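## Task

At the rear of the open cabinet, take the cord plugged into outlet A2-5 of power strip PDU-A and plug it all the way into outlet A2-6. The task fails if any other plug is loosened even partly, and it can fail if the cord itself is tugged or pushed while its plug is leaving A2-5. Withdraw the plug in small, unhurried steps rather than one long quick pull, and seat it in A2-6 slowly. The robot must not fall over or finish leaning.

## Robot and tools

ROBOT. A Rainbow Robotics RB-Y1 in simulation: a base with two drive wheels and two rear casters, a folding torso (torso_squat_rad, torso_shift_rad, torso_pitch_rad, torso_yaw_rad), a head (head_pan_rad, head_tilt_rad) and two seven-joint arms, each ending in a parallel gripper. Every hand has a wrist camera in a case jutting sideways that can strike things. The base is 0.58 m wide, extends 0.10 m in front of the drive axle and 0.57 m behind it, and sweeps a 0.58 m radius when spinning in place; with arms at their start the robot is up to 0.73 m wide. It cannot drive sideways.

FRAMES. All positions are metres. Base frame: origin on the floor between the drive wheels, x forward, y to the left, z up. The printed left_hand and right_hand points sit between the finger pads, 0.03 m short of the tips; the fingers point along the hand's -z and close along its x. chest is also in the base frame. base_odometry is relative to where the base stood when the scene began, counts only wheel rotation (slip looks like travel), heading in rad, left positive.

TOOL move. One action per call; it may also carry cameras (list of head_camera, left_wrist_camera, right_wrist_camera, all; [] for none) and blocking (true/omitted waits for rest; false returns within ~0.5 s while motion continues). Allowed combinations: base and/or joints, optionally with min_time_s or contact_limits; or target alone or with min_time_s; or contact_limits alone. No action = just read state and images.
- base: one object of velocities, not a position. x_m_s forward speed, magnitude 0.005 to 0.4 m/s or 0 (negative reverses); turn_rad_s leftward turn rate, magnitude 0.02 to 1.509 or 0; for_s duration 0.1 to 5 s. Omitted speeds are 0. It ramps at 0.4 m/s² (turns 0.5 rad/s²) and coasts to rest afterward, so distance is about speed times for_s. If |x_m_s| + 0.27|turn_rad_s| exceeds 0.4 both are scaled down.
- joints: a single flat object of absolute targets keyed by joint name, covering both arms, torso, head and grippers; not offsets. Radians except grippers (left_gripper_m, right_gripper_m: pad opening in m, 0 to 0.1). Ranges: squat 0 to 1.2, shift -0.3 to 0.6, pitch -0.2 to 1.4, yaw -1.5 to 1.5 (raise both arms 0.2 rad outward first); shoulder pitch ±2.356 (negative swings forward/up); left shoulder roll 0 to 3.141, right -3.141 to 0 (away from body); shoulder yaw ±2.094; elbow -2.617 to 0.01 (negative bends); forearm roll ±3.141; wrist pitch -1.57 to 1.919; hand roll ±2.705; head pan ±0.523, tilt -0.35 to 1.57 (positive looks down). Torso combined limits: squat+shift<=1.52; squat-shift+pitch<=1.57; shift+0.5pitch-0.4squat<=0.7; shift+0.3pitch-0.5squat<=0.39, else off_target.
- target: absolute pose for one hand: side (left or right), x, y, z in base frame metres (-3 to 3) for the printed hand point, quat_wxyz in the format the hand lines print. Solved once to joint angles, so the hand travels along an arc; chain short steps for straighter paths. Status: refused (with reason, nothing moves), reached (within 10 mm and 2 degrees), or short (with the error). Refused while another move runs.
- min_time_s 0.1 to 8: lower bound on how long each arm, head and torso motion lasts. Use large values for slow unplugging and insertion.
- contact_limits: per-gripper current cap in mA, 200 to 672.5 (start 672.5), persisting until changed; lower means gentler grip.
To grip, command an opening at least 0.005 m narrower than the object.

OTHER TOOLS. wait(seconds 0 to 10, cameras): lets time pass, then reports. stop(cameras): brakes all running motions; braked joints say stopped. zoom_image(camera, region [x0,y0,x1,y1] in image pixels, at most 504 by 504) enlarges part of the latest image. read_manual(section "licences") only returns licence text. finished_scene(scene 1 to 3) ends the scene irreversibly; the result normally reports success. After ending scene 1, make no further call in that reply.

RESULTS. move reports done or the worst status. Per-motion words: moving, done, off_target (rested away from target, may still push), not_followed (collision check withheld an arm; see cause line), stopped, contact_stop (torso only), time_out, limit_stop_at_<name> (built-in limit or self-collision guard), torque_fault, limit_stop_at_motor_heat. A contact_stop or time_out halts that whole group (torso, left arm or right arm). on_its_own lists uncommanded behaviour; held at gives the target, not the reading. Also shown: joint_positions, joint torques and external torque estimates, wrist force/torque (uncalibrated, includes hand weight), motor_effort per wheel in percent (peak in brackets), lidar_m (12 sectors of 30 degrees starting straight ahead, counter-clockwise, '-' = nothing), wheel_motors_off, motor temperatures, and a pictures line giving image order. If a call is refused or an unrequested stop occurs, the later move, wait and finished_scene calls in that reply are skipped.

AVOID. Any arm touching the other hard, including grippers, fingers and camera cases, or a gripper closing on the other hand. Torque faults (load limits: shoulders 65.8 N m, elbow 33.8, wrist joints 23.5) freeze the robot 10 s. Driving into furniture: the base keeps pushing and the body can snag and tip. Heavy loads far forward, which tip it. Long stretched holds or pushing at unreachable poses, which overheat motors (arm brakes at 80 °C). Knocking things out of the work area, slamming, dropping, or yanking the cord.

Each tool is called after "Call:" by a JSON object that holds its "api" and its "payload", one argument or row to a line.

## Session

Call:
{"api": "move", "payload": {

}}

Scene clock: 0.00 s.
Joint torques (N m): no reading
External joint torques (N m): no reading
Motor temperatures (°C): left_arm=[45 43 45 47 45 43 41] | right_arm=[48 43 47 49 46 43 41]
Wrist force (N): no reading
Wrist torque (N m): no reading
Wrist force, peak (N): no reading
base_odometry: x=+0.000 y=+0.000 heading=+0.000
lidar_m: 1.86 1.80 1.28 1.22 1.26 1.46 1.38 0.79 0.56 0.53 0.56 0.75
base_status: not commanded
joint_positions: torso_squat_rad=+0.350 torso_shift_rad=+0.000 torso_pitch_rad=+0.000 torso_yaw_rad=+0.000 left_shoulder_pitch_rad=-0.006 left_shoulder_roll_rad=+0.000 left_shoulder_yaw_rad=-0.035 left_elbow_rad=-0.197 left_forearm_roll_rad=-0.040 left_wrist_pitch_rad=+0.012 left_hand_roll_rad=+0.027 left_gripper_m=+0.100 right_shoulder_pitch_rad=+0.002 right_shoulder_roll_rad=-0.029 right_shoulder_yaw_rad=-0.018 right_elbow_rad=-0.236 right_forearm_roll_rad=+0.032 right_wrist_pitch_rad=-0.045 right_hand_roll_rad=-0.044 right_gripper_m=+0.100 head_pan_rad=+0.000 head_tilt_rad=+0.400
joint_status: not commanded
wheel_motors_off: 0
motor_effort: left_wheel=+2 right_wheel=+0
chest: x=-0.2280 y=+0.0005 z=+1.2475 quat_wxyz=(+1.000, +0.000, +0.000, +0.000) (m; base frame)
left_hand: x=-0.1311 y=+0.2167 z=+0.5681 quat_wxyz=(+0.995, -0.001, -0.095, -0.025) (m; base frame)
right_hand: x=-0.1051 y=-0.2442 z=+0.5742 quat_wxyz=(+0.990, -0.015, -0.139, -0.013) (m; base frame)
pictures: head_camera, left_wrist_camera, right_wrist_camera

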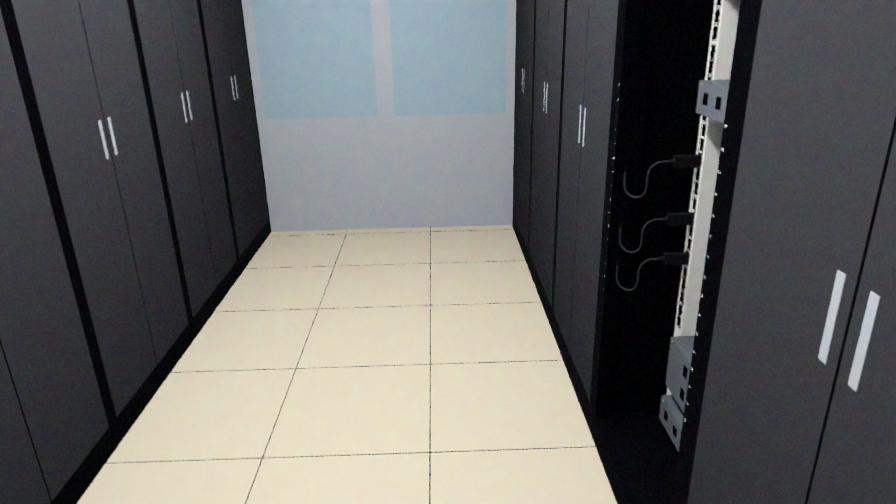

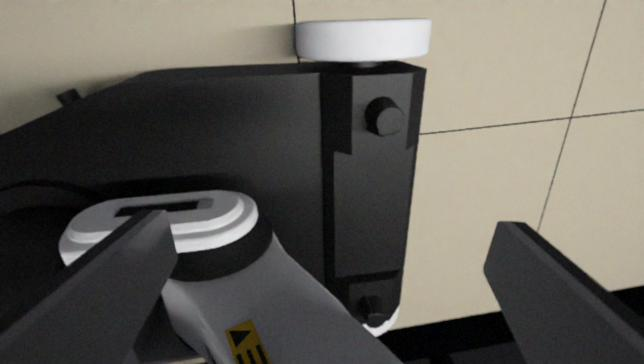

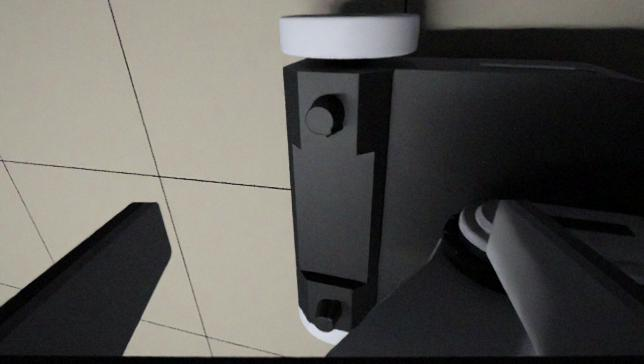

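Call:
{"api": "zoom_image", "payload": {
  "camera": "head_camera",
  "region": [560, 0, 780, 240]
}}

Call:
{"api": "zoom_image", "payload": {
  "camera": "head_camera",
  "region": [560, 220, 780, 460]
}}

Scaled by 2.100 from the camera's 896x504 image, which has a finer 1280x720 frame.

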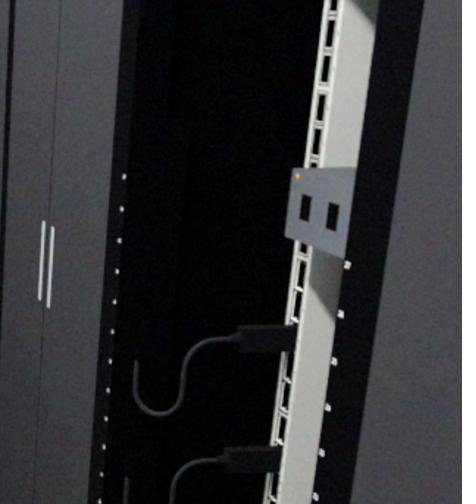

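Scaled by 2.100 from the camera's 896x504 image, which has a finer 1280x720 frame.

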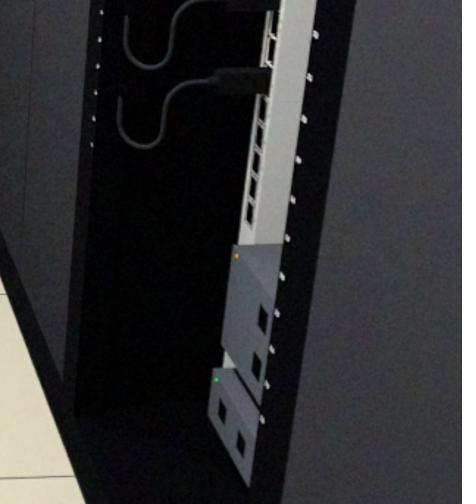

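Call:
{"api": "move", "payload": {
  "base": {"x_m_s":0.3,"for_s":3.0},
  "joints": {"head_pan_rad":-0.52,"head_tilt_rad":0.4},
  "cameras": ["head_camera"]
}}

Scene clock: 23.57 s.
Joint torques (N m): left_arm=[-2.96 0.18 -0.07 -1.07 0.04 -0.56 -0.11] | right_arm=[-2.59 -1.15 -0.23 -1.58 0.14 -0.41 0.02]
External joint torques (N m): left_arm=[-0.53 0.15 -0.06 -0.11 0.03 -0.08 -0.1] | right_arm=[-0.03 0.23 -0.14 -0.3 0.09 0.17 0]
Motor temperatures (°C): left_arm=[45 43 44 47 45 43 40] | right_arm=[48 43 47 48 46 43 41]
Wrist force (N): left_arm=[-1.1 -0.2 -6.0] | right_arm=[-2.8 1.7 -5.6]
Wrist torque (N m): left_arm=[-0.13 0.01 0.08] | right_arm=[-0.11 -0.23 0.09]
Wrist force, peak (N): left_arm=[-0.9 0.1 -6.5] | right_arm=[-2.4 1.6 -7.2]
move: done
base_odometry: x=+0.900 y=-0.001 heading=-0.001
lidar_m: 1.75 1.85 1.31 1.26 1.30 1.72 2.28 0.74 0.53 0.50 0.52 0.95
base_status: done (sent for 3 of 3 s)
joint_positions: torso_squat_rad=+0.350 torso_shift_rad=+0.000 torso_pitch_rad=+0.000 torso_yaw_rad=+0.000 left_shoulder_pitch_rad=-0.006 left_shoulder_roll_rad=+0.000 left_shoulder_yaw_rad=-0.035 left_elbow_rad=-0.197 left_forearm_roll_rad=-0.040 left_wrist_pitch_rad=+0.012 left_hand_roll_rad=+0.027 left_gripper_m=+0.100 right_shoulder_pitch_rad=+0.002 right_shoulder_roll_rad=-0.029 right_shoulder_yaw_rad=-0.018 right_elbow_rad=-0.236 right_forearm_roll_rad=+0.032 right_wrist_pitch_rad=-0.045 right_hand_roll_rad=-0.044 right_gripper_m=+0.100 head_pan_rad=-0.520 head_tilt_rad=+0.400
joint_status: all done
wheel_motors_off: 0
motor_effort: left_wheel=-10(31) right_wheel=+8(30)
chest: x=-0.2280 y=+0.0005 z=+1.2475 quat_wxyz=(+1.000, +0.000, +0.000, +0.000) (m; base frame)
left_hand: x=-0.1311 y=+0.2167 z=+0.5681 quat_wxyz=(+0.995, -0.001, -0.095, -0.025) (m; base frame)
right_hand: x=-0.1051 y=-0.2442 z=+0.5742 quat_wxyz=(+0.990, -0.015, -0.139, -0.013) (m; base frame)
pictures: head_camera
camera_calibration:
head_camera: T_world_to_cam=[[-0.493323, -0.869766, -0.0118202, -0.0754723], [-0.306052, 0.186278, -0.933613, 1.35413], [0.814227, -0.456955, -0.358089, 0.624286], [0, 0, 0, 1]] pos_world=[-0.131107, -0.0326171, 1.48689]

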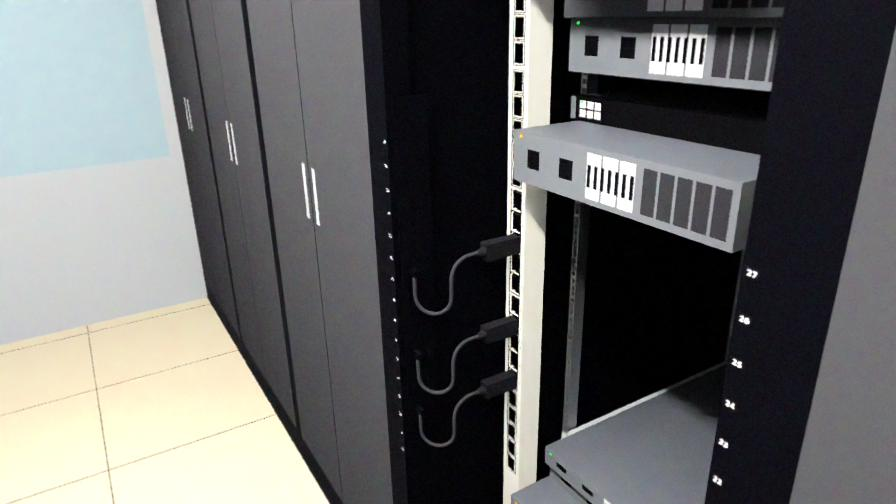

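Call:
{"api": "move", "payload": {
  "base": {"x_m_s":0.3,"for_s":2.1},
  "cameras": []
}}

Call:
{"api": "move", "payload": {
  "base": {"turn_rad_s":-0.5,"for_s":3.14},
  "joints": {"head_pan_rad":0,"head_tilt_rad":0.4},
  "cameras": ["head_camera"]
}}

Scene clock: 38.33 s.
Joint torques (N m): left_arm=[-2.84 0.2 0.18 -1.07 0.19 -0.51 -0.08] | right_arm=[-2.59 -0.94 -0.38 -1.59 0.15 -0.39 -0.05]
External joint torques (N m): left_arm=[-0.41 0.17 0.18 -0.11 0.19 -0.03 -0.07] | right_arm=[-0.02 0.44 -0.29 -0.31 0.1 0.19 -0.06]
Motor temperatures (°C): left_arm=[44 43 44 47 45 43 40] | right_arm=[48 43 47 48 46 43 41]
Wrist force (N): left_arm=[-0.6 0.1 -6.0] | right_arm=[-2.8 1.3 -5.7]
Wrist torque (N m): left_arm=[-0.19 0.07 0.11] | right_arm=[-0.09 -0.29 0.05]
Wrist force, peak (N): left_arm=[-0.8 0.1 -6.5] | right_arm=[-2.9 1.3 -6.9]
move: done
base_odometry: x=+1.530 y=-0.002 heading=-0.002
lidar_m: 1.65 1.90 1.35 1.28 1.32 1.74 2.21 0.72 0.68 0.66 0.53 0.67
base_status: done (sent for 2.1 of 2.1 s)
joint_positions: torso_squat_rad=+0.350 torso_shift_rad=+0.000 torso_pitch_rad=+0.000 torso_yaw_rad=+0.000 left_shoulder_pitch_rad=-0.006 left_shoulder_roll_rad=+0.000 left_shoulder_yaw_rad=-0.035 left_elbow_rad=-0.197 left_forearm_roll_rad=-0.040 left_wrist_pitch_rad=+0.012 left_hand_roll_rad=+0.027 left_gripper_m=+0.100 right_shoulder_pitch_rad=+0.002 right_shoulder_roll_rad=-0.029 right_shoulder_yaw_rad=-0.018 right_elbow_rad=-0.236 right_forearm_roll_rad=+0.032 right_wrist_pitch_rad=-0.045 right_hand_roll_rad=-0.044 right_gripper_m=+0.100 head_pan_rad=-0.520 head_tilt_rad=+0.400
joint_status: not commanded
wheel_motors_off: 0
motor_effort: left_wheel=-11(22) right_wheel=+9(27)
chest: x=-0.2280 y=+0.0005 z=+1.2475 quat_wxyz=(+1.000, +0.000, +0.000, +0.000) (m; base frame)
left_hand: x=-0.1311 y=+0.2167 z=+0.5681 quat_wxyz=(+0.995, -0.001, -0.095, -0.025) (m; base frame)
right_hand: x=-0.1051 y=-0.2442 z=+0.5742 quat_wxyz=(+0.990, -0.015, -0.139, -0.013) (m; base frame)
pictures: none
No camera images: "cameras" was empty.

Scene clock: 43.03 s.
Joint torques (N m): left_arm=[-2.97 0.15 0.18 -1.11 0.13 -0.61 -0.05] | right_arm=[-2.26 -0.94 -0.51 -1.75 0.16 -0.39 0.08]
External joint torques (N m): left_arm=[-0.54 0.12 0.18 -0.14 0.13 -0.13 -0.04] | right_arm=[0.31 0.45 -0.42 -0.47 0.1 0.19 0.06]
Motor temperatures (°C): left_arm=[44 42 44 47 45 43 40] | right_arm=[48 43 47 48 46 43 41]
Wrist force (N): left_arm=[-1.0 0.0 -6.2] | right_arm=[-3.4 1.3 -6.0]
Wrist torque (N m): left_arm=[-0.18 0.02 0.09] | right_arm=[-0.13 -0.28 0.08]
Wrist force, peak (N): left_arm=[-1.6 0.0 -6.2] | right_arm=[-3.0 2.3 -7.0]
move: done
base_odometry: x=+1.530 y=-0.002 heading=-1.568
lidar_m: 0.66 0.54 0.66 1.66 1.89 1.35 1.26 1.31 1.74 2.19 0.72 0.68
base_status: done (sent for 3.13 of 3.13 s)
joint_positions: torso_squat_rad=+0.350 torso_shift_rad=+0.000 torso_pitch_rad=+0.000 torso_yaw_rad=+0.000 left_shoulder_pitch_rad=-0.006 left_shoulder_roll_rad=+0.000 left_shoulder_yaw_rad=-0.035 left_elbow_rad=-0.197 left_forearm_roll_rad=-0.040 left_wrist_pitch_rad=+0.012 left_hand_roll_rad=+0.027 left_gripper_m=+0.100 right_shoulder_pitch_rad=+0.002 right_shoulder_roll_rad=-0.029 right_shoulder_yaw_rad=-0.018 right_elbow_rad=-0.236 right_forearm_roll_rad=+0.032 right_wrist_pitch_rad=-0.045 right_hand_roll_rad=-0.044 right_gripper_m=+0.100 head_pan_rad=+0.000 head_tilt_rad=+0.400
joint_status: all done
wheel_motors_off: 0
motor_effort: left_wheel=+12(30) right_wheel=+3(28)
chest: x=-0.2280 y=+0.0005 z=+1.2475 quat_wxyz=(+1.000, +0.000, +0.000, +0.000) (m; base frame)
left_hand: x=-0.1311 y=+0.2167 z=+0.5681 quat_wxyz=(+0.995, -0.001, -0.095, -0.025) (m; base frame)
right_hand: x=-0.1051 y=-0.2442 z=+0.5742 quat_wxyz=(+0.990, -0.015, -0.139, -0.013) (m; base frame)
pictures: head_camera
camera_calibration:
head_camera: T_world_to_cam=[[0.00398593, -0.999923, -0.0117584, 0.0269826], [-0.358568, 0.00954747, -0.933455, 1.34323], [0.933495, 0.00793687, -0.358502, 0.649182], [0, 0, 0, 1]] pos_world=[-0.124477, 0.00900364, 1.48689]

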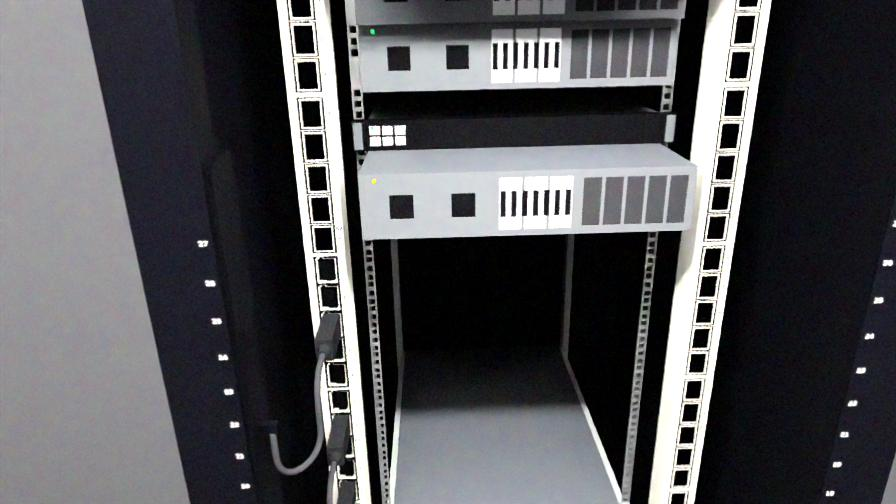

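Call:
{"api": "move", "payload": {
  "joints": {"head_pan_rad":0.15,"head_tilt_rad":0.75},
  "cameras": ["head_camera"]
}}

Call:
{"api": "zoom_image", "payload": {
  "camera": "head_camera",
  "region": [300, 100, 500, 300]
}}

Call:
{"api": "zoom_image", "payload": {
  "camera": "head_camera",
  "region": [300, 0, 500, 150]
}}

Call:
{"api": "zoom_image", "payload": {
  "camera": "head_camera",
  "region": [300, 250, 500, 450]
}}

Scene clock: 47.70 s.
Joint torques (N m): left_arm=[-2.9 -0.1 0.02 -1.13 0.03 -0.6 -0.1] | right_arm=[-2.71 -0.93 -0.38 -1.56 0.09 -0.42 -0.04]
External joint torques (N m): left_arm=[-0.47 -0.12 0.02 -0.16 0.02 -0.12 -0.09] | right_arm=[-0.14 0.46 -0.29 -0.28 0.04 0.16 -0.06]
Motor temperatures (°C): left_arm=[44 42 44 47 45 43 40] | right_arm=[48 43 47 48 46 43 41]
Wrist force (N): left_arm=[-0.9 -0.2 -5.9] | right_arm=[-2.2 1.8 -6.0]
Wrist torque (N m): left_arm=[-0.16 0.02 0.09] | right_arm=[-0.15 -0.20 0.10]
Wrist force, peak (N): left_arm=[-0.9 0.3 -6.4] | right_arm=[-3.1 1.9 -6.5]
move: done
base_odometry: x=+1.530 y=-0.002 heading=-1.568
lidar_m: 0.66 0.55 0.65 1.65 1.91 1.35 1.28 1.31 1.75 2.19 0.72 0.68
base_status: not commanded
joint_positions: torso_squat_rad=+0.350 torso_shift_rad=+0.000 torso_pitch_rad=+0.000 torso_yaw_rad=+0.000 left_shoulder_pitch_rad=-0.006 left_shoulder_roll_rad=+0.000 left_shoulder_yaw_rad=-0.035 left_elbow_rad=-0.197 left_forearm_roll_rad=-0.040 left_wrist_pitch_rad=+0.012 left_hand_roll_rad=+0.027 left_gripper_m=+0.100 right_shoulder_pitch_rad=+0.002 right_shoulder_roll_rad=-0.029 right_shoulder_yaw_rad=-0.018 right_elbow_rad=-0.236 right_forearm_roll_rad=+0.032 right_wrist_pitch_rad=-0.045 right_hand_roll_rad=-0.044 right_gripper_m=+0.100 head_pan_rad=+0.150 head_tilt_rad=+0.750
joint_status: all done
wheel_motors_off: 0
motor_effort: left_wheel=+11(12) right_wheel=+3(3)
chest: x=-0.2280 y=+0.0005 z=+1.2475 quat_wxyz=(+1.000, +0.000, +0.000, +0.000) (m; base frame)
left_hand: x=-0.1311 y=+0.2167 z=+0.5681 quat_wxyz=(+0.995, -0.001, -0.095, -0.025) (m; base frame)
right_hand: x=-0.1051 y=-0.2442 z=+0.5742 quat_wxyz=(+0.990, -0.015, -0.139, -0.013) (m; base frame)
pictures: head_camera
camera_calibration:
head_camera: T_world_to_cam=[[0.148881, -0.988778, -0.0123766, 0.0576499], [-0.651059, -0.0885947, -0.753839, 1.023], [0.744283, 0.12029, -0.656943, 1.04211], [0, 0, 0, 1]] pos_world=[-0.118177, 0.0222791, 1.4565]

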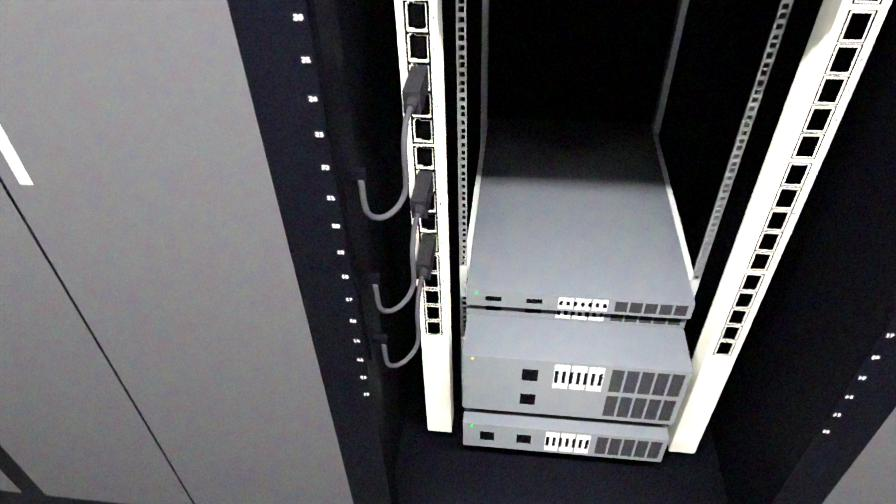

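Scaled by 2.520 from the camera's 896x504 image, which has a finer 1280x720 frame.

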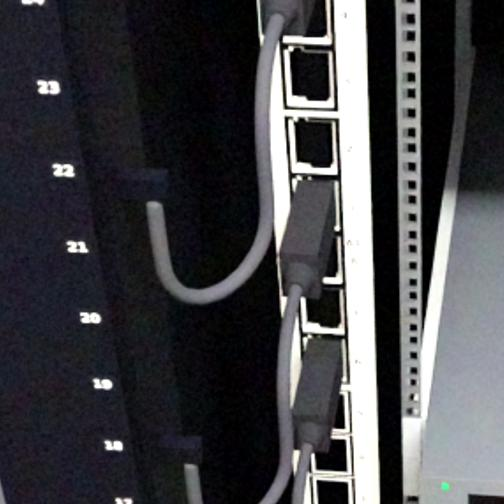

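Scaled by 2.520 from the camera's 896x504 image, which has a finer 1280x720 frame.

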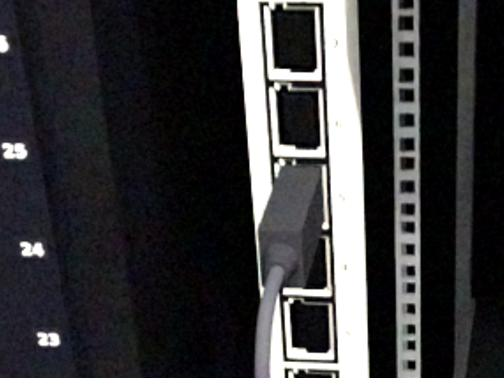

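Scaled by 2.520 from the camera's 896x504 image, which has a finer 1280x720 frame.

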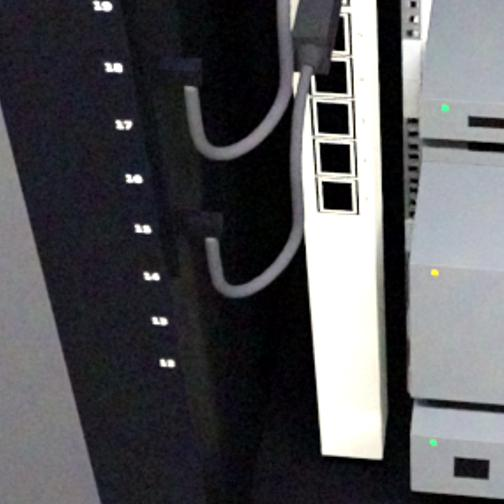

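Call:
{"api": "zoom_image", "payload": {
  "camera": "head_camera",
  "region": [390, 40, 460, 140]
}}

Call:
{"api": "zoom_image", "payload": {
  "camera": "head_camera",
  "region": [390, 150, 460, 250]
}}

Call:
{"api": "move", "payload": {
  "target": {"side":"left","x":0.33,"y":0.22,"z":1.0,"quat_wxyz":[0.5,0.5,-0.5,-0.5]},
  "min_time_s": 3
}}

Scaled by 5.040 from the camera's 896x504 image, which has a finer 1280x720 frame.

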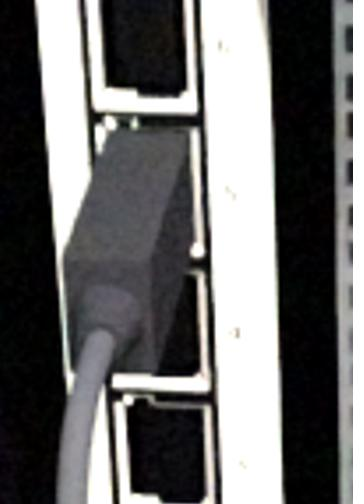

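Scaled by 5.040 from the camera's 896x504 image, which has a finer 1280x720 frame.

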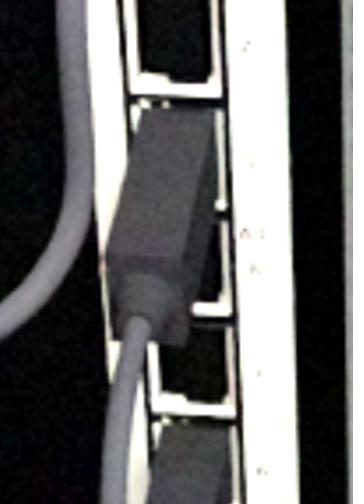

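Scene clock: 69.40 s.
Joint torques (N m): left_arm=[-16.35 0.71 1.65 -11.52 0.01 -1.98 -0.07] | right_arm=[-2.35 -0.97 -0.44 -1.62 0.1 -0.45 -0.02]
External joint torques (N m): left_arm=[-2.2 -0.23 1.75 -0.99 -0.11 0 -0.08] | right_arm=[0.21 0.42 -0.35 -0.34 0.05 0.13 -0.03]
Motor temperatures (°C): left_arm=[44 42 44 47 45 43 40] | right_arm=[47 42 47 48 46 43 41]
Wrist force (N): left_arm=[0.2 -5.5 -0.6] | right_arm=[-3.6 1.0 -6.4]
Wrist torque (N m): left_arm=[0.14 0.11 0.07] | right_arm=[-0.05 -0.36 0.05]
Wrist force, peak (N): left_arm=[-0.9 -0.1 -6.6] | right_arm=[-3.5 1.0 -6.9]
move: done
base_odometry: x=+1.530 y=-0.002 heading=-1.568
lidar_m: 0.66 0.54 0.66 1.65 1.89 1.34 1.28 1.32 1.74 2.20 0.73 0.67
base_status: not commanded
joint_positions: torso_squat_rad=+0.350 torso_shift_rad=+0.000 torso_pitch_rad=+0.000 torso_yaw_rad=+0.000 left_shoulder_pitch_rad=-0.178 left_shoulder_roll_rad=+0.000 left_shoulder_yaw_rad=+0.071 left_elbow_rad=-1.288 left_forearm_roll_rad=-0.119 left_wrist_pitch_rad=-0.115 left_hand_roll_rad=-1.460 left_gripper_m=+0.100 right_shoulder_pitch_rad=+0.002 right_shoulder_roll_rad=-0.029 right_shoulder_yaw_rad=-0.018 right_elbow_rad=-0.236 right_forearm_roll_rad=+0.032 right_wrist_pitch_rad=-0.045 right_hand_roll_rad=-0.044 right_gripper_m=+0.100 head_pan_rad=+0.150 head_tilt_rad=+0.750
joint_status: all done
wheel_motors_off: 0
motor_effort: left_wheel=+12(13) right_wheel=+3(3)
chest: x=-0.2280 y=+0.0005 z=+1.2475 quat_wxyz=(+1.000, +0.000, +0.000, +0.000) (m; base frame)
left_hand: x=+0.3299 y=+0.2200 z=+0.9999 quat_wxyz=(+0.499, +0.499, -0.501, -0.501) (m; base frame)
left_hand_status: reached (checked arc, planned for 3.0 s): 0 mm and 0.3 deg off.
right_hand: x=-0.1051 y=-0.2442 z=+0.5742 quat_wxyz=(+0.990, -0.015, -0.139, -0.013) (m; base frame)
pictures: head_camera, left_wrist_camera, right_wrist_camera
camera_calibration:
head_camera: T_world_to_cam=[[0.148881, -0.988778, -0.0123766, 0.0576499], [-0.651059, -0.0885947, -0.753839, 1.023], [0.744283, 0.12029, -0.656943, 1.04211], [0, 0, 0, 1]] pos_world=[-0.118177, 0.0222791, 1.4565]
left_wrist_camera: T_world_to_cam=[[0.0346547, -0.999021, 0.0275064, 0.18188], [-0.432587, -0.0398056, -0.900713, 1.08404], [0.900926, 0.019315, -0.433543, 0.204305], [0, 0, 0, 1]] pos_world=[0.278576, 0.220906, 1.05998]
right_wrist_camera: T_world_to_cam=[[-0.959536, 0.0246973, -0.280499, 0.0682132], [-0.10427, 0.89417, 0.435418, -0.0122268], [0.261568, 0.447047, -0.855413, 0.704552], [0, 0, 0, 1]] pos_world=[-0.12011, -0.305719, 0.627141]

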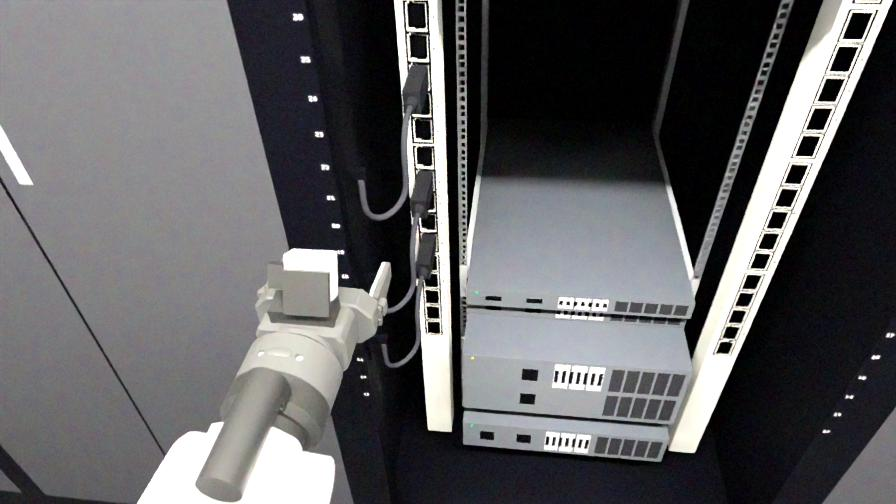

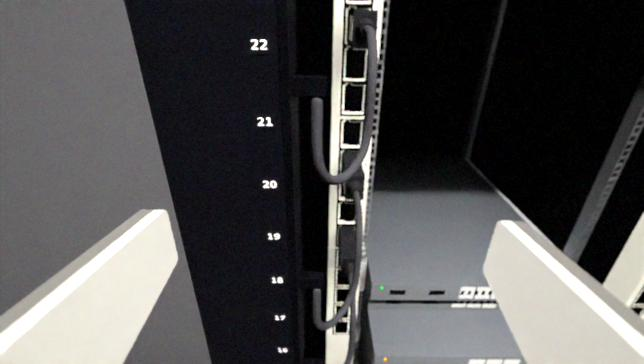

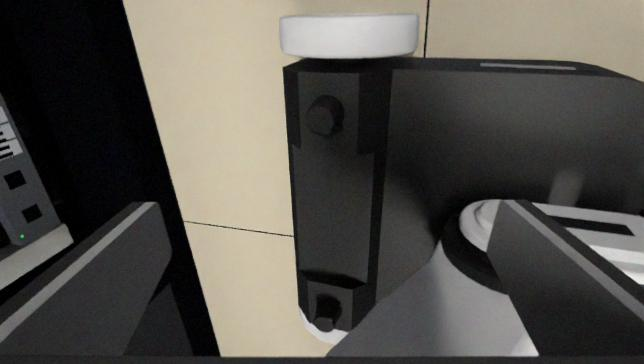

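Call:
{"api": "move", "payload": {
  "target": {"side":"left","x":0.36,"y":0.19,"z":1.1,"quat_wxyz":[0.5,0.5,-0.5,-0.5]},
  "min_time_s": 2,
  "cameras": ["head_camera","left_wrist_camera"]
}}

Call:
{"api": "zoom_image", "payload": {
  "camera": "left_wrist_camera",
  "region": [260, 0, 460, 180]
}}

Call:
{"api": "zoom_image", "payload": {
  "camera": "head_camera",
  "region": [370, 10, 470, 110]
}}

Scene clock: 82.63 s.
Joint torques (N m): left_arm=[-18.55 0.33 -1.14 -12.18 -0.12 -1.7 0.07] | right_arm=[-2.54 -0.98 -0.38 -1.71 0.16 -0.35 -0.02]
External joint torques (N m): left_arm=[-2.57 -0.26 -1.19 -1.39 -0.09 0.21 0.05] | right_arm=[0.02 0.41 -0.29 -0.43 0.11 0.23 -0.03]
Motor temperatures (°C): left_arm=[45 42 44 48 45 43 40] | right_arm=[47 42 47 48 46 43 41]
Wrist force (N): left_arm=[0.5 -6.1 0.1] | right_arm=[-3.5 1.7 -6.0]
Wrist torque (N m): left_arm=[0.21 0.15 0.08] | right_arm=[-0.14 -0.33 0.08]
Wrist force, peak (N): left_arm=[0.4 -6.3 0.0] | right_arm=[-2.7 1.4 -6.9]
move: done
base_odometry: x=+1.530 y=-0.002 heading=-1.568
lidar_m: 0.67 0.55 0.67 1.64 1.90 1.36 1.27 1.31 1.74 2.18 0.72 0.67
base_status: not commanded
joint_positions: torso_squat_rad=+0.350 torso_shift_rad=+0.000 torso_pitch_rad=+0.000 torso_yaw_rad=+0.000 left_shoulder_pitch_rad=-0.283 left_shoulder_roll_rad=+0.000 left_shoulder_yaw_rad=+0.014 left_elbow_rad=-1.547 left_forearm_roll_rad=-0.286 left_wrist_pitch_rad=+0.255 left_hand_roll_rad=-1.286 left_gripper_m=+0.100 right_shoulder_pitch_rad=+0.002 right_shoulder_roll_rad=-0.029 right_shoulder_yaw_rad=-0.018 right_elbow_rad=-0.236 right_forearm_roll_rad=+0.032 right_wrist_pitch_rad=-0.045 right_hand_roll_rad=-0.044 right_gripper_m=+0.100 head_pan_rad=+0.150 head_tilt_rad=+0.750
joint_status: all done
wheel_motors_off: 0
motor_effort: left_wheel=+13(13) right_wheel=+2(3)
chest: x=-0.2280 y=+0.0005 z=+1.2475 quat_wxyz=(+1.000, +0.000, +0.000, +0.000) (m; base frame)
left_hand: x=+0.3599 y=+0.1904 z=+1.1000 quat_wxyz=(+0.498, +0.497, -0.502, -0.503) (m; base frame)
left_hand_status: reached (checked arc, planned for 2.0 s): 0 mm and 0.6 deg off.
right_hand: x=-0.1051 y=-0.2442 z=+0.5742 quat_wxyz=(+0.990, -0.015, -0.139, -0.013) (m; base frame)
pictures: head_camera, left_wrist_camera
camera_calibration:
head_camera: T_world_to_cam=[[0.148881, -0.988778, -0.0123766, 0.0576499], [-0.651059, -0.0885947, -0.753839, 1.023], [0.744283, 0.12029, -0.656943, 1.04211], [0, 0, 0, 1]] pos_world=[-0.118177, 0.0222791, 1.4565]
left_wrist_camera: T_world_to_cam=[[0.0282815, -0.999246, 0.0265992, 0.151975], [-0.433772, -0.0362421, -0.900293, 1.18526], [0.900578, 0.0139237, -0.43447, 0.223366], [0, 0, 0, 1]] pos_world=[0.308674, 0.191706, 1.16008]

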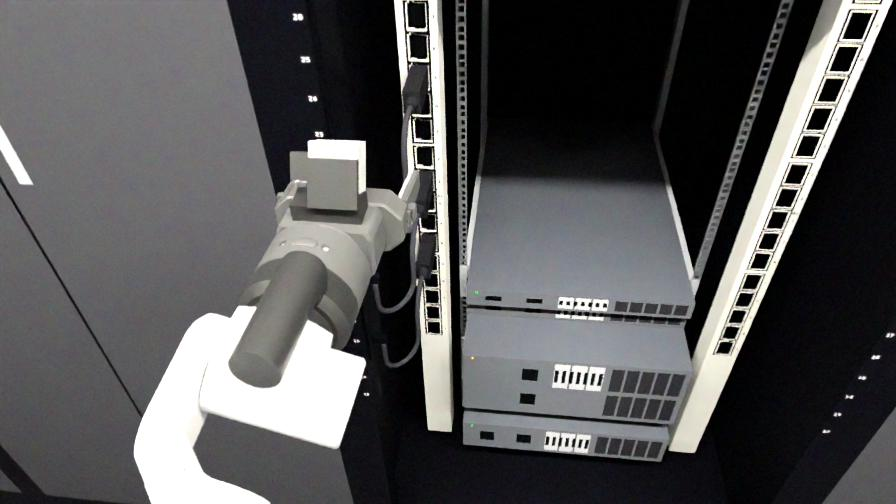

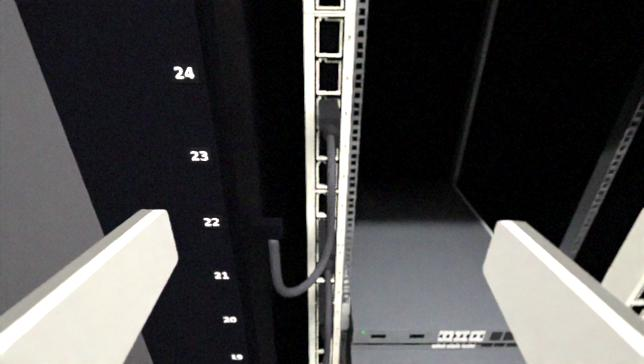

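Scaled by 2.520 from the camera's 644x364 image, which has a finer 1265x715 frame.

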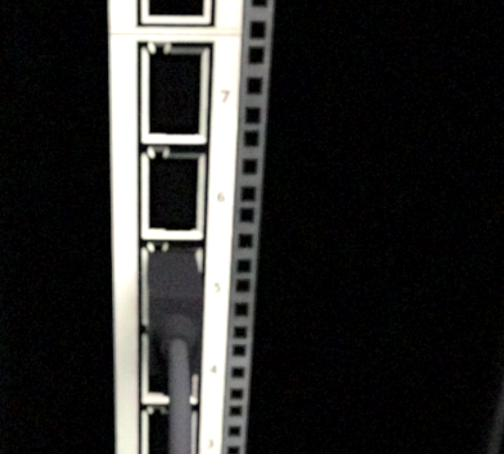

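Scaled by 5.040 from the camera's 896x504 image, which has a finer 1280x720 frame.

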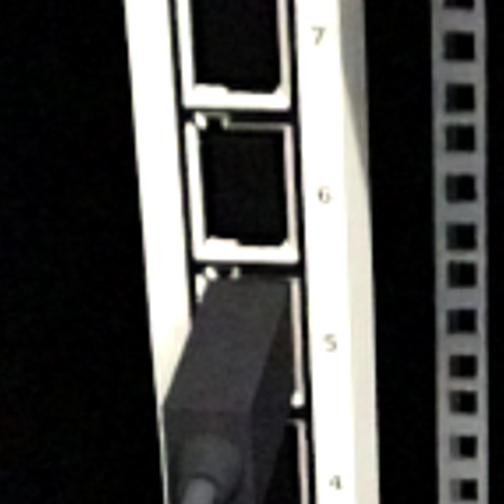

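Call:
{"api": "move", "payload": {
  "target": {"side":"left","x":0.2,"y":0.2,"z":1.08,"quat_wxyz":[0.5,0.5,-0.5,-0.5]},
  "min_time_s": 2,
  "cameras": []
}}

Call:
{"api": "move", "payload": {
  "base": {"x_m_s":0.1,"for_s":3.1},
  "joints": {"left_gripper_m":0.06,"head_pan_rad":0.3,"head_tilt_rad":0.75},
  "cameras": ["head_camera","left_wrist_camera"]
}}

Scene clock: 111.20 s.
Joint torques (N m): left_arm=[-5.1 -0.71 -1.17 -11.94 -0.18 -1.99 -0.35] | right_arm=[-2.55 -1.01 -0.2 -1.53 0.14 -0.41 0.02]
External joint torques (N m): left_arm=[0.95 0.74 -0.9 -1.14 -0.17 -0.08 -0.37] | right_arm=[0.02 0.37 -0.11 -0.25 0.09 0.17 0]
Motor temperatures (°C): left_arm=[45 42 44 49 45 43 40] | right_arm=[47 42 47 48 46 43 41]
Wrist force (N): left_arm=[0.5 -5.9 0.1] | right_arm=[-2.4 1.1 -6.5]
Wrist torque (N m): left_arm=[0.19 0.15 0.07] | right_arm=[-0.06 -0.19 0.05]
Wrist force, peak (N): left_arm=[0.3 -6.4 0.1] | right_arm=[-3.4 2.3 -6.9]
move: done
base_odometry: x=+1.530 y=-0.002 heading=-1.568
lidar_m: 0.66 0.55 0.67 1.65 1.90 1.35 1.28 1.31 1.74 2.19 0.73 0.67
base_status: not commanded
joint_positions: torso_squat_rad=+0.350 torso_shift_rad=+0.000 torso_pitch_rad=+0.000 torso_yaw_rad=+0.000 left_shoulder_pitch_rad=+0.344 left_shoulder_roll_rad=+0.015 left_shoulder_yaw_rad=-0.189 left_elbow_rad=-2.108 left_forearm_roll_rad=-0.317 left_wrist_pitch_rad=+0.223 left_hand_roll_rad=-1.289 left_gripper_m=+0.100 right_shoulder_pitch_rad=+0.002 right_shoulder_roll_rad=-0.029 right_shoulder_yaw_rad=-0.018 right_elbow_rad=-0.236 right_forearm_roll_rad=+0.032 right_wrist_pitch_rad=-0.045 right_hand_roll_rad=-0.044 right_gripper_m=+0.100 head_pan_rad=+0.150 head_tilt_rad=+0.750
joint_status: all done
wheel_motors_off: 0
motor_effort: left_wheel=+12(13) right_wheel=+2(3)
chest: x=-0.2280 y=+0.0005 z=+1.2475 quat_wxyz=(+1.000, +0.000, +0.000, +0.000) (m; base frame)
left_hand: x=+0.2001 y=+0.2001 z=+1.0802 quat_wxyz=(+0.500, +0.500, -0.500, -0.500) (m; base frame)
left_hand_status: reached (checked arc, planned for 2.0 s): 0 mm and 0.0 deg off.
right_hand: x=-0.1051 y=-0.2442 z=+0.5742 quat_wxyz=(+0.990, -0.015, -0.139, -0.013) (m; base frame)
pictures: none
No camera images: "cameras" was empty.

Scene clock: 114.93 s.
Joint torques (N m): left_arm=[-24.46 -0.89 3.86 -8.82 0.51 -1.53 -0.1] | right_arm=[-2.95 -0.87 -0.33 -1.52 0.07 -0.36 -0.01]
External joint torques (N m): left_arm=[-18.44 0.56 4.13 1.98 0.53 0.38 -0.11] | right_arm=[-0.31 0.49 -0.25 -0.22 0.02 0.22 -0.02]
Motor temperatures (°C): left_arm=[45 42 44 49 45 43 40] | right_arm=[47 42 47 48 46 43 41]
Wrist force (N): left_arm=[17.5 -6.1 85.9] | right_arm=[-3.1 1.5 -5.6]
Wrist torque (N m): left_arm=[1.11 5.58 -0.12] | right_arm=[-0.10 -0.27 0.06]
Wrist force, peak (N): left_arm=[25.3 -4.6 125.9] | right_arm=[-3.4 2.1 -6.5]
move: done
base_odometry: x=+1.531 y=-0.311 heading=-1.568
lidar_m: 0.35 0.36 0.31 0.61 2.34 1.67 1.58 1.63 2.17 0.80 0.47 0.38
base_status: done (sent for 3.1 of 3.1 s)
joint_positions: torso_squat_rad=+0.350 torso_shift_rad=-0.001 torso_pitch_rad=-0.002 torso_yaw_rad=+0.000 left_shoulder_pitch_rad=+0.349 left_shoulder_roll_rad=+0.015 left_shoulder_yaw_rad=-0.191 left_elbow_rad=-2.109 left_forearm_roll_rad=-0.317 left_wrist_pitch_rad=+0.223 left_hand_roll_rad=-1.289 left_gripper_m=+0.060 right_shoulder_pitch_rad=+0.002 right_shoulder_roll_rad=-0.029 right_shoulder_yaw_rad=-0.018 right_elbow_rad=-0.236 right_forearm_roll_rad=+0.032 right_wrist_pitch_rad=-0.045 right_hand_roll_rad=-0.044 right_gripper_m=+0.100 head_pan_rad=+0.300 head_tilt_rad=+0.750
joint_status: all done
wheel_motors_off: 0
motor_effort: left_wheel=+16(35) right_wheel=+14(21)
chest: x=-0.2294 y=+0.0003 z=+1.2474 quat_wxyz=(+1.000, +0.000, -0.001, +0.000) (m; base frame)
left_hand: x=+0.1978 y=+0.2002 z=+1.0794 quat_wxyz=(+0.501, +0.500, -0.499, -0.500) (m; base frame)
right_hand: x=-0.1051 y=-0.2442 z=+0.5743 quat_wxyz=(+0.990, -0.015, -0.140, -0.013) (m; base frame)
pictures: head_camera, left_wrist_camera
camera_calibration:
head_camera: T_world_to_cam=[[0.295292, -0.955331, -0.0120809, 0.0877046], [-0.62914, -0.18492, -0.754975, 1.0281], [0.719017, 0.230539, -0.655642, 1.03631], [0, 0, 0, 1]] pos_world=[-0.124208, 0.0349918, 1.4567]
left_wrist_camera: T_world_to_cam=[[0.0403032, -0.998802, 0.0277437, 0.163051], [-0.432785, -0.0424766, -0.900496, 1.09802], [0.900596, 0.0242858, -0.433979, 0.357721], [0, 0, 0, 1]] pos_world=[0.146473, 0.200808, 1.13948]

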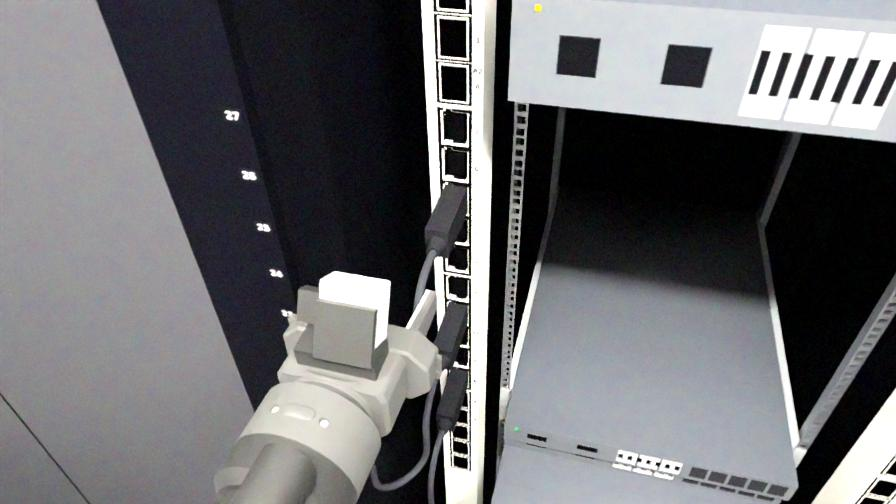

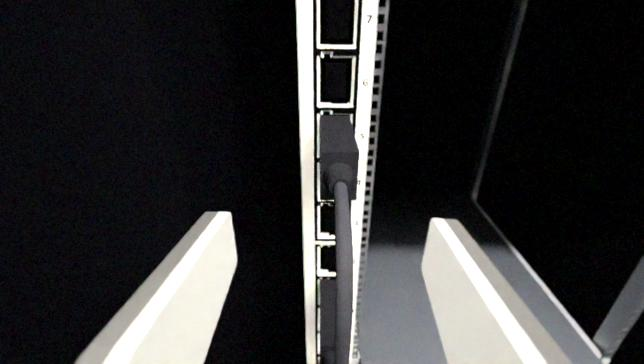

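Call:
{"api": "move", "payload": {
  "base": {"x_m_s":-0.08,"for_s":1.5},
  "cameras": ["head_camera","left_wrist_camera"]
}}

Call:
{"api": "zoom_image", "payload": {
  "camera": "head_camera",
  "region": [200, 150, 500, 450]
}}

Scene clock: 136.87 s.
Joint torques (N m): left_arm=[-8.38 -0.72 1.45 -10.8 0.32 -1.76 0.06] | right_arm=[-3.28 -0.87 -0.24 -1.59 0.13 -0.33 0.01]
External joint torques (N m): left_arm=[-2.34 0.73 1.73 0 0.33 0.15 0.05] | right_arm=[-0.71 0.51 -0.15 -0.31 0.08 0.25 -0.01]
Motor temperatures (°C): left_arm=[46 42 44 48 45 43 40] | right_arm=[47 42 47 48 46 43 41]
Wrist force (N): left_arm=[0.2 -5.8 0.6] | right_arm=[-2.3 1.3 -5.9]
Wrist torque (N m): left_arm=[0.19 0.08 0.06] | right_arm=[-0.06 -0.15 0.07]
Wrist force, peak (N): left_arm=[18.3 -5.8 85.2] | right_arm=[-3.3 1.1 -6.5]
move: done
base_odometry: x=+1.530 y=-0.191 heading=-1.569
lidar_m: 0.47 0.38 0.41 1.02 2.17 1.54 1.46 1.51 2.01 1.35 0.54 0.51
base_status: done (sent for 1.5 of 1.5 s)
joint_positions: torso_squat_rad=+0.350 torso_shift_rad=+0.000 torso_pitch_rad=+0.000 torso_yaw_rad=+0.000 left_shoulder_pitch_rad=+0.345 left_shoulder_roll_rad=+0.015 left_shoulder_yaw_rad=-0.190 left_elbow_rad=-2.109 left_forearm_roll_rad=-0.317 left_wrist_pitch_rad=+0.223 left_hand_roll_rad=-1.289 left_gripper_m=+0.060 right_shoulder_pitch_rad=+0.002 right_shoulder_roll_rad=-0.029 right_shoulder_yaw_rad=-0.018 right_elbow_rad=-0.236 right_forearm_roll_rad=+0.032 right_wrist_pitch_rad=-0.045 right_hand_roll_rad=-0.044 right_gripper_m=+0.100 head_pan_rad=+0.300 head_tilt_rad=+0.750
joint_status: not commanded
wheel_motors_off: 0
motor_effort: left_wheel=-8(30) right_wheel=+2(13)
chest: x=-0.2281 y=+0.0004 z=+1.2475 quat_wxyz=(+1.000, +0.000, +0.000, +0.000) (m; base frame)
left_hand: x=+0.1998 y=+0.1999 z=+1.0801 quat_wxyz=(+0.500, +0.500, -0.500, -0.500) (m; base frame)
right_hand: x=-0.1052 y=-0.2442 z=+0.5742 quat_wxyz=(+0.990, -0.015, -0.139, -0.013) (m; base frame)
pictures: head_camera, left_wrist_camera
camera_calibration:
head_camera: T_world_to_cam=[[0.295038, -0.955405, -0.0123744, 0.0878193], [-0.630402, -0.184909, -0.753924, 1.02731], [0.718015, 0.230237, -0.656845, 1.03662], [0, 0, 0, 1]] pos_world=[-0.122604, 0.0351926, 1.4565]
left_wrist_camera: T_world_to_cam=[[0.0391842, -0.998848, 0.0276844, 0.163], [-0.431392, -0.041901, -0.901191, 1.09985], [0.901313, 0.0233696, -0.432537, 0.354705], [0, 0, 0, 1]] pos_world=[0.148377, 0.200608, 1.14008]

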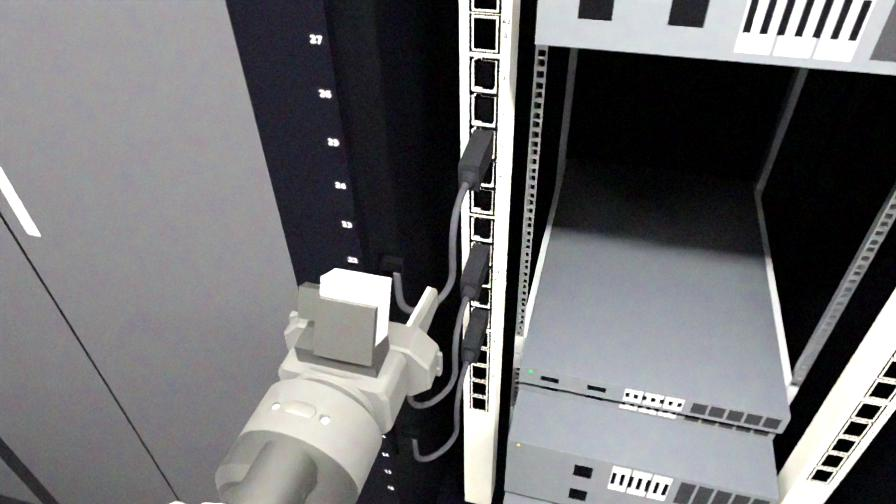

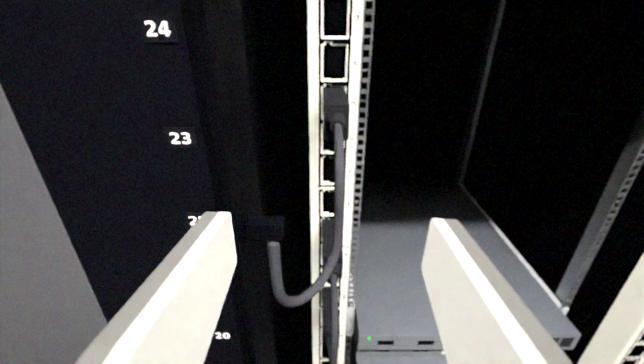

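Scaled by 1.680 from the camera's 896x504 image, which has a finer 1280x720 frame.

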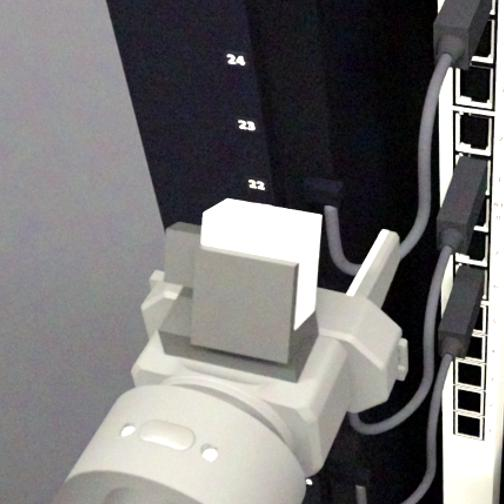

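Call:
{"api": "zoom_image", "payload": {
  "camera": "left_wrist_camera",
  "region": [120, 0, 360, 240]
}}

Call:
{"api": "zoom_image", "payload": {
  "camera": "head_camera",
  "region": [310, 0, 520, 300]
}}

Scaled by 2.100 from the camera's 644x364 image, which has a finer 1265x715 frame.

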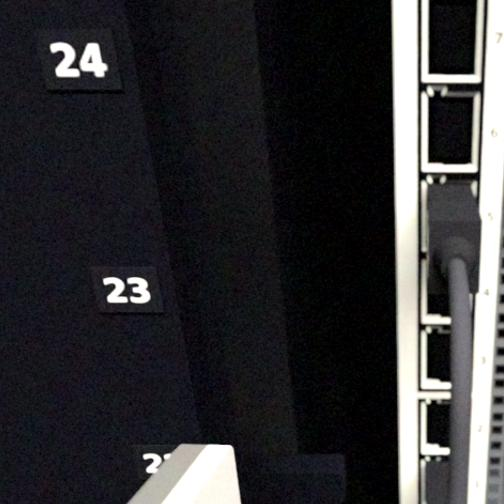

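Scaled by 1.680 from the camera's 896x504 image, which has a finer 1280x720 frame.

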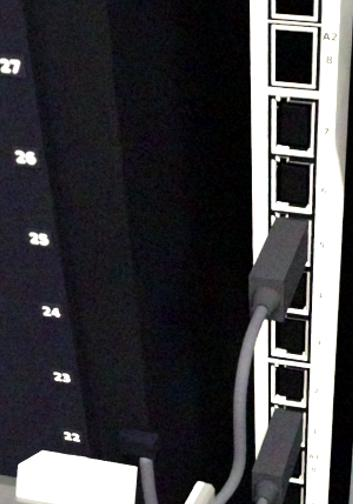

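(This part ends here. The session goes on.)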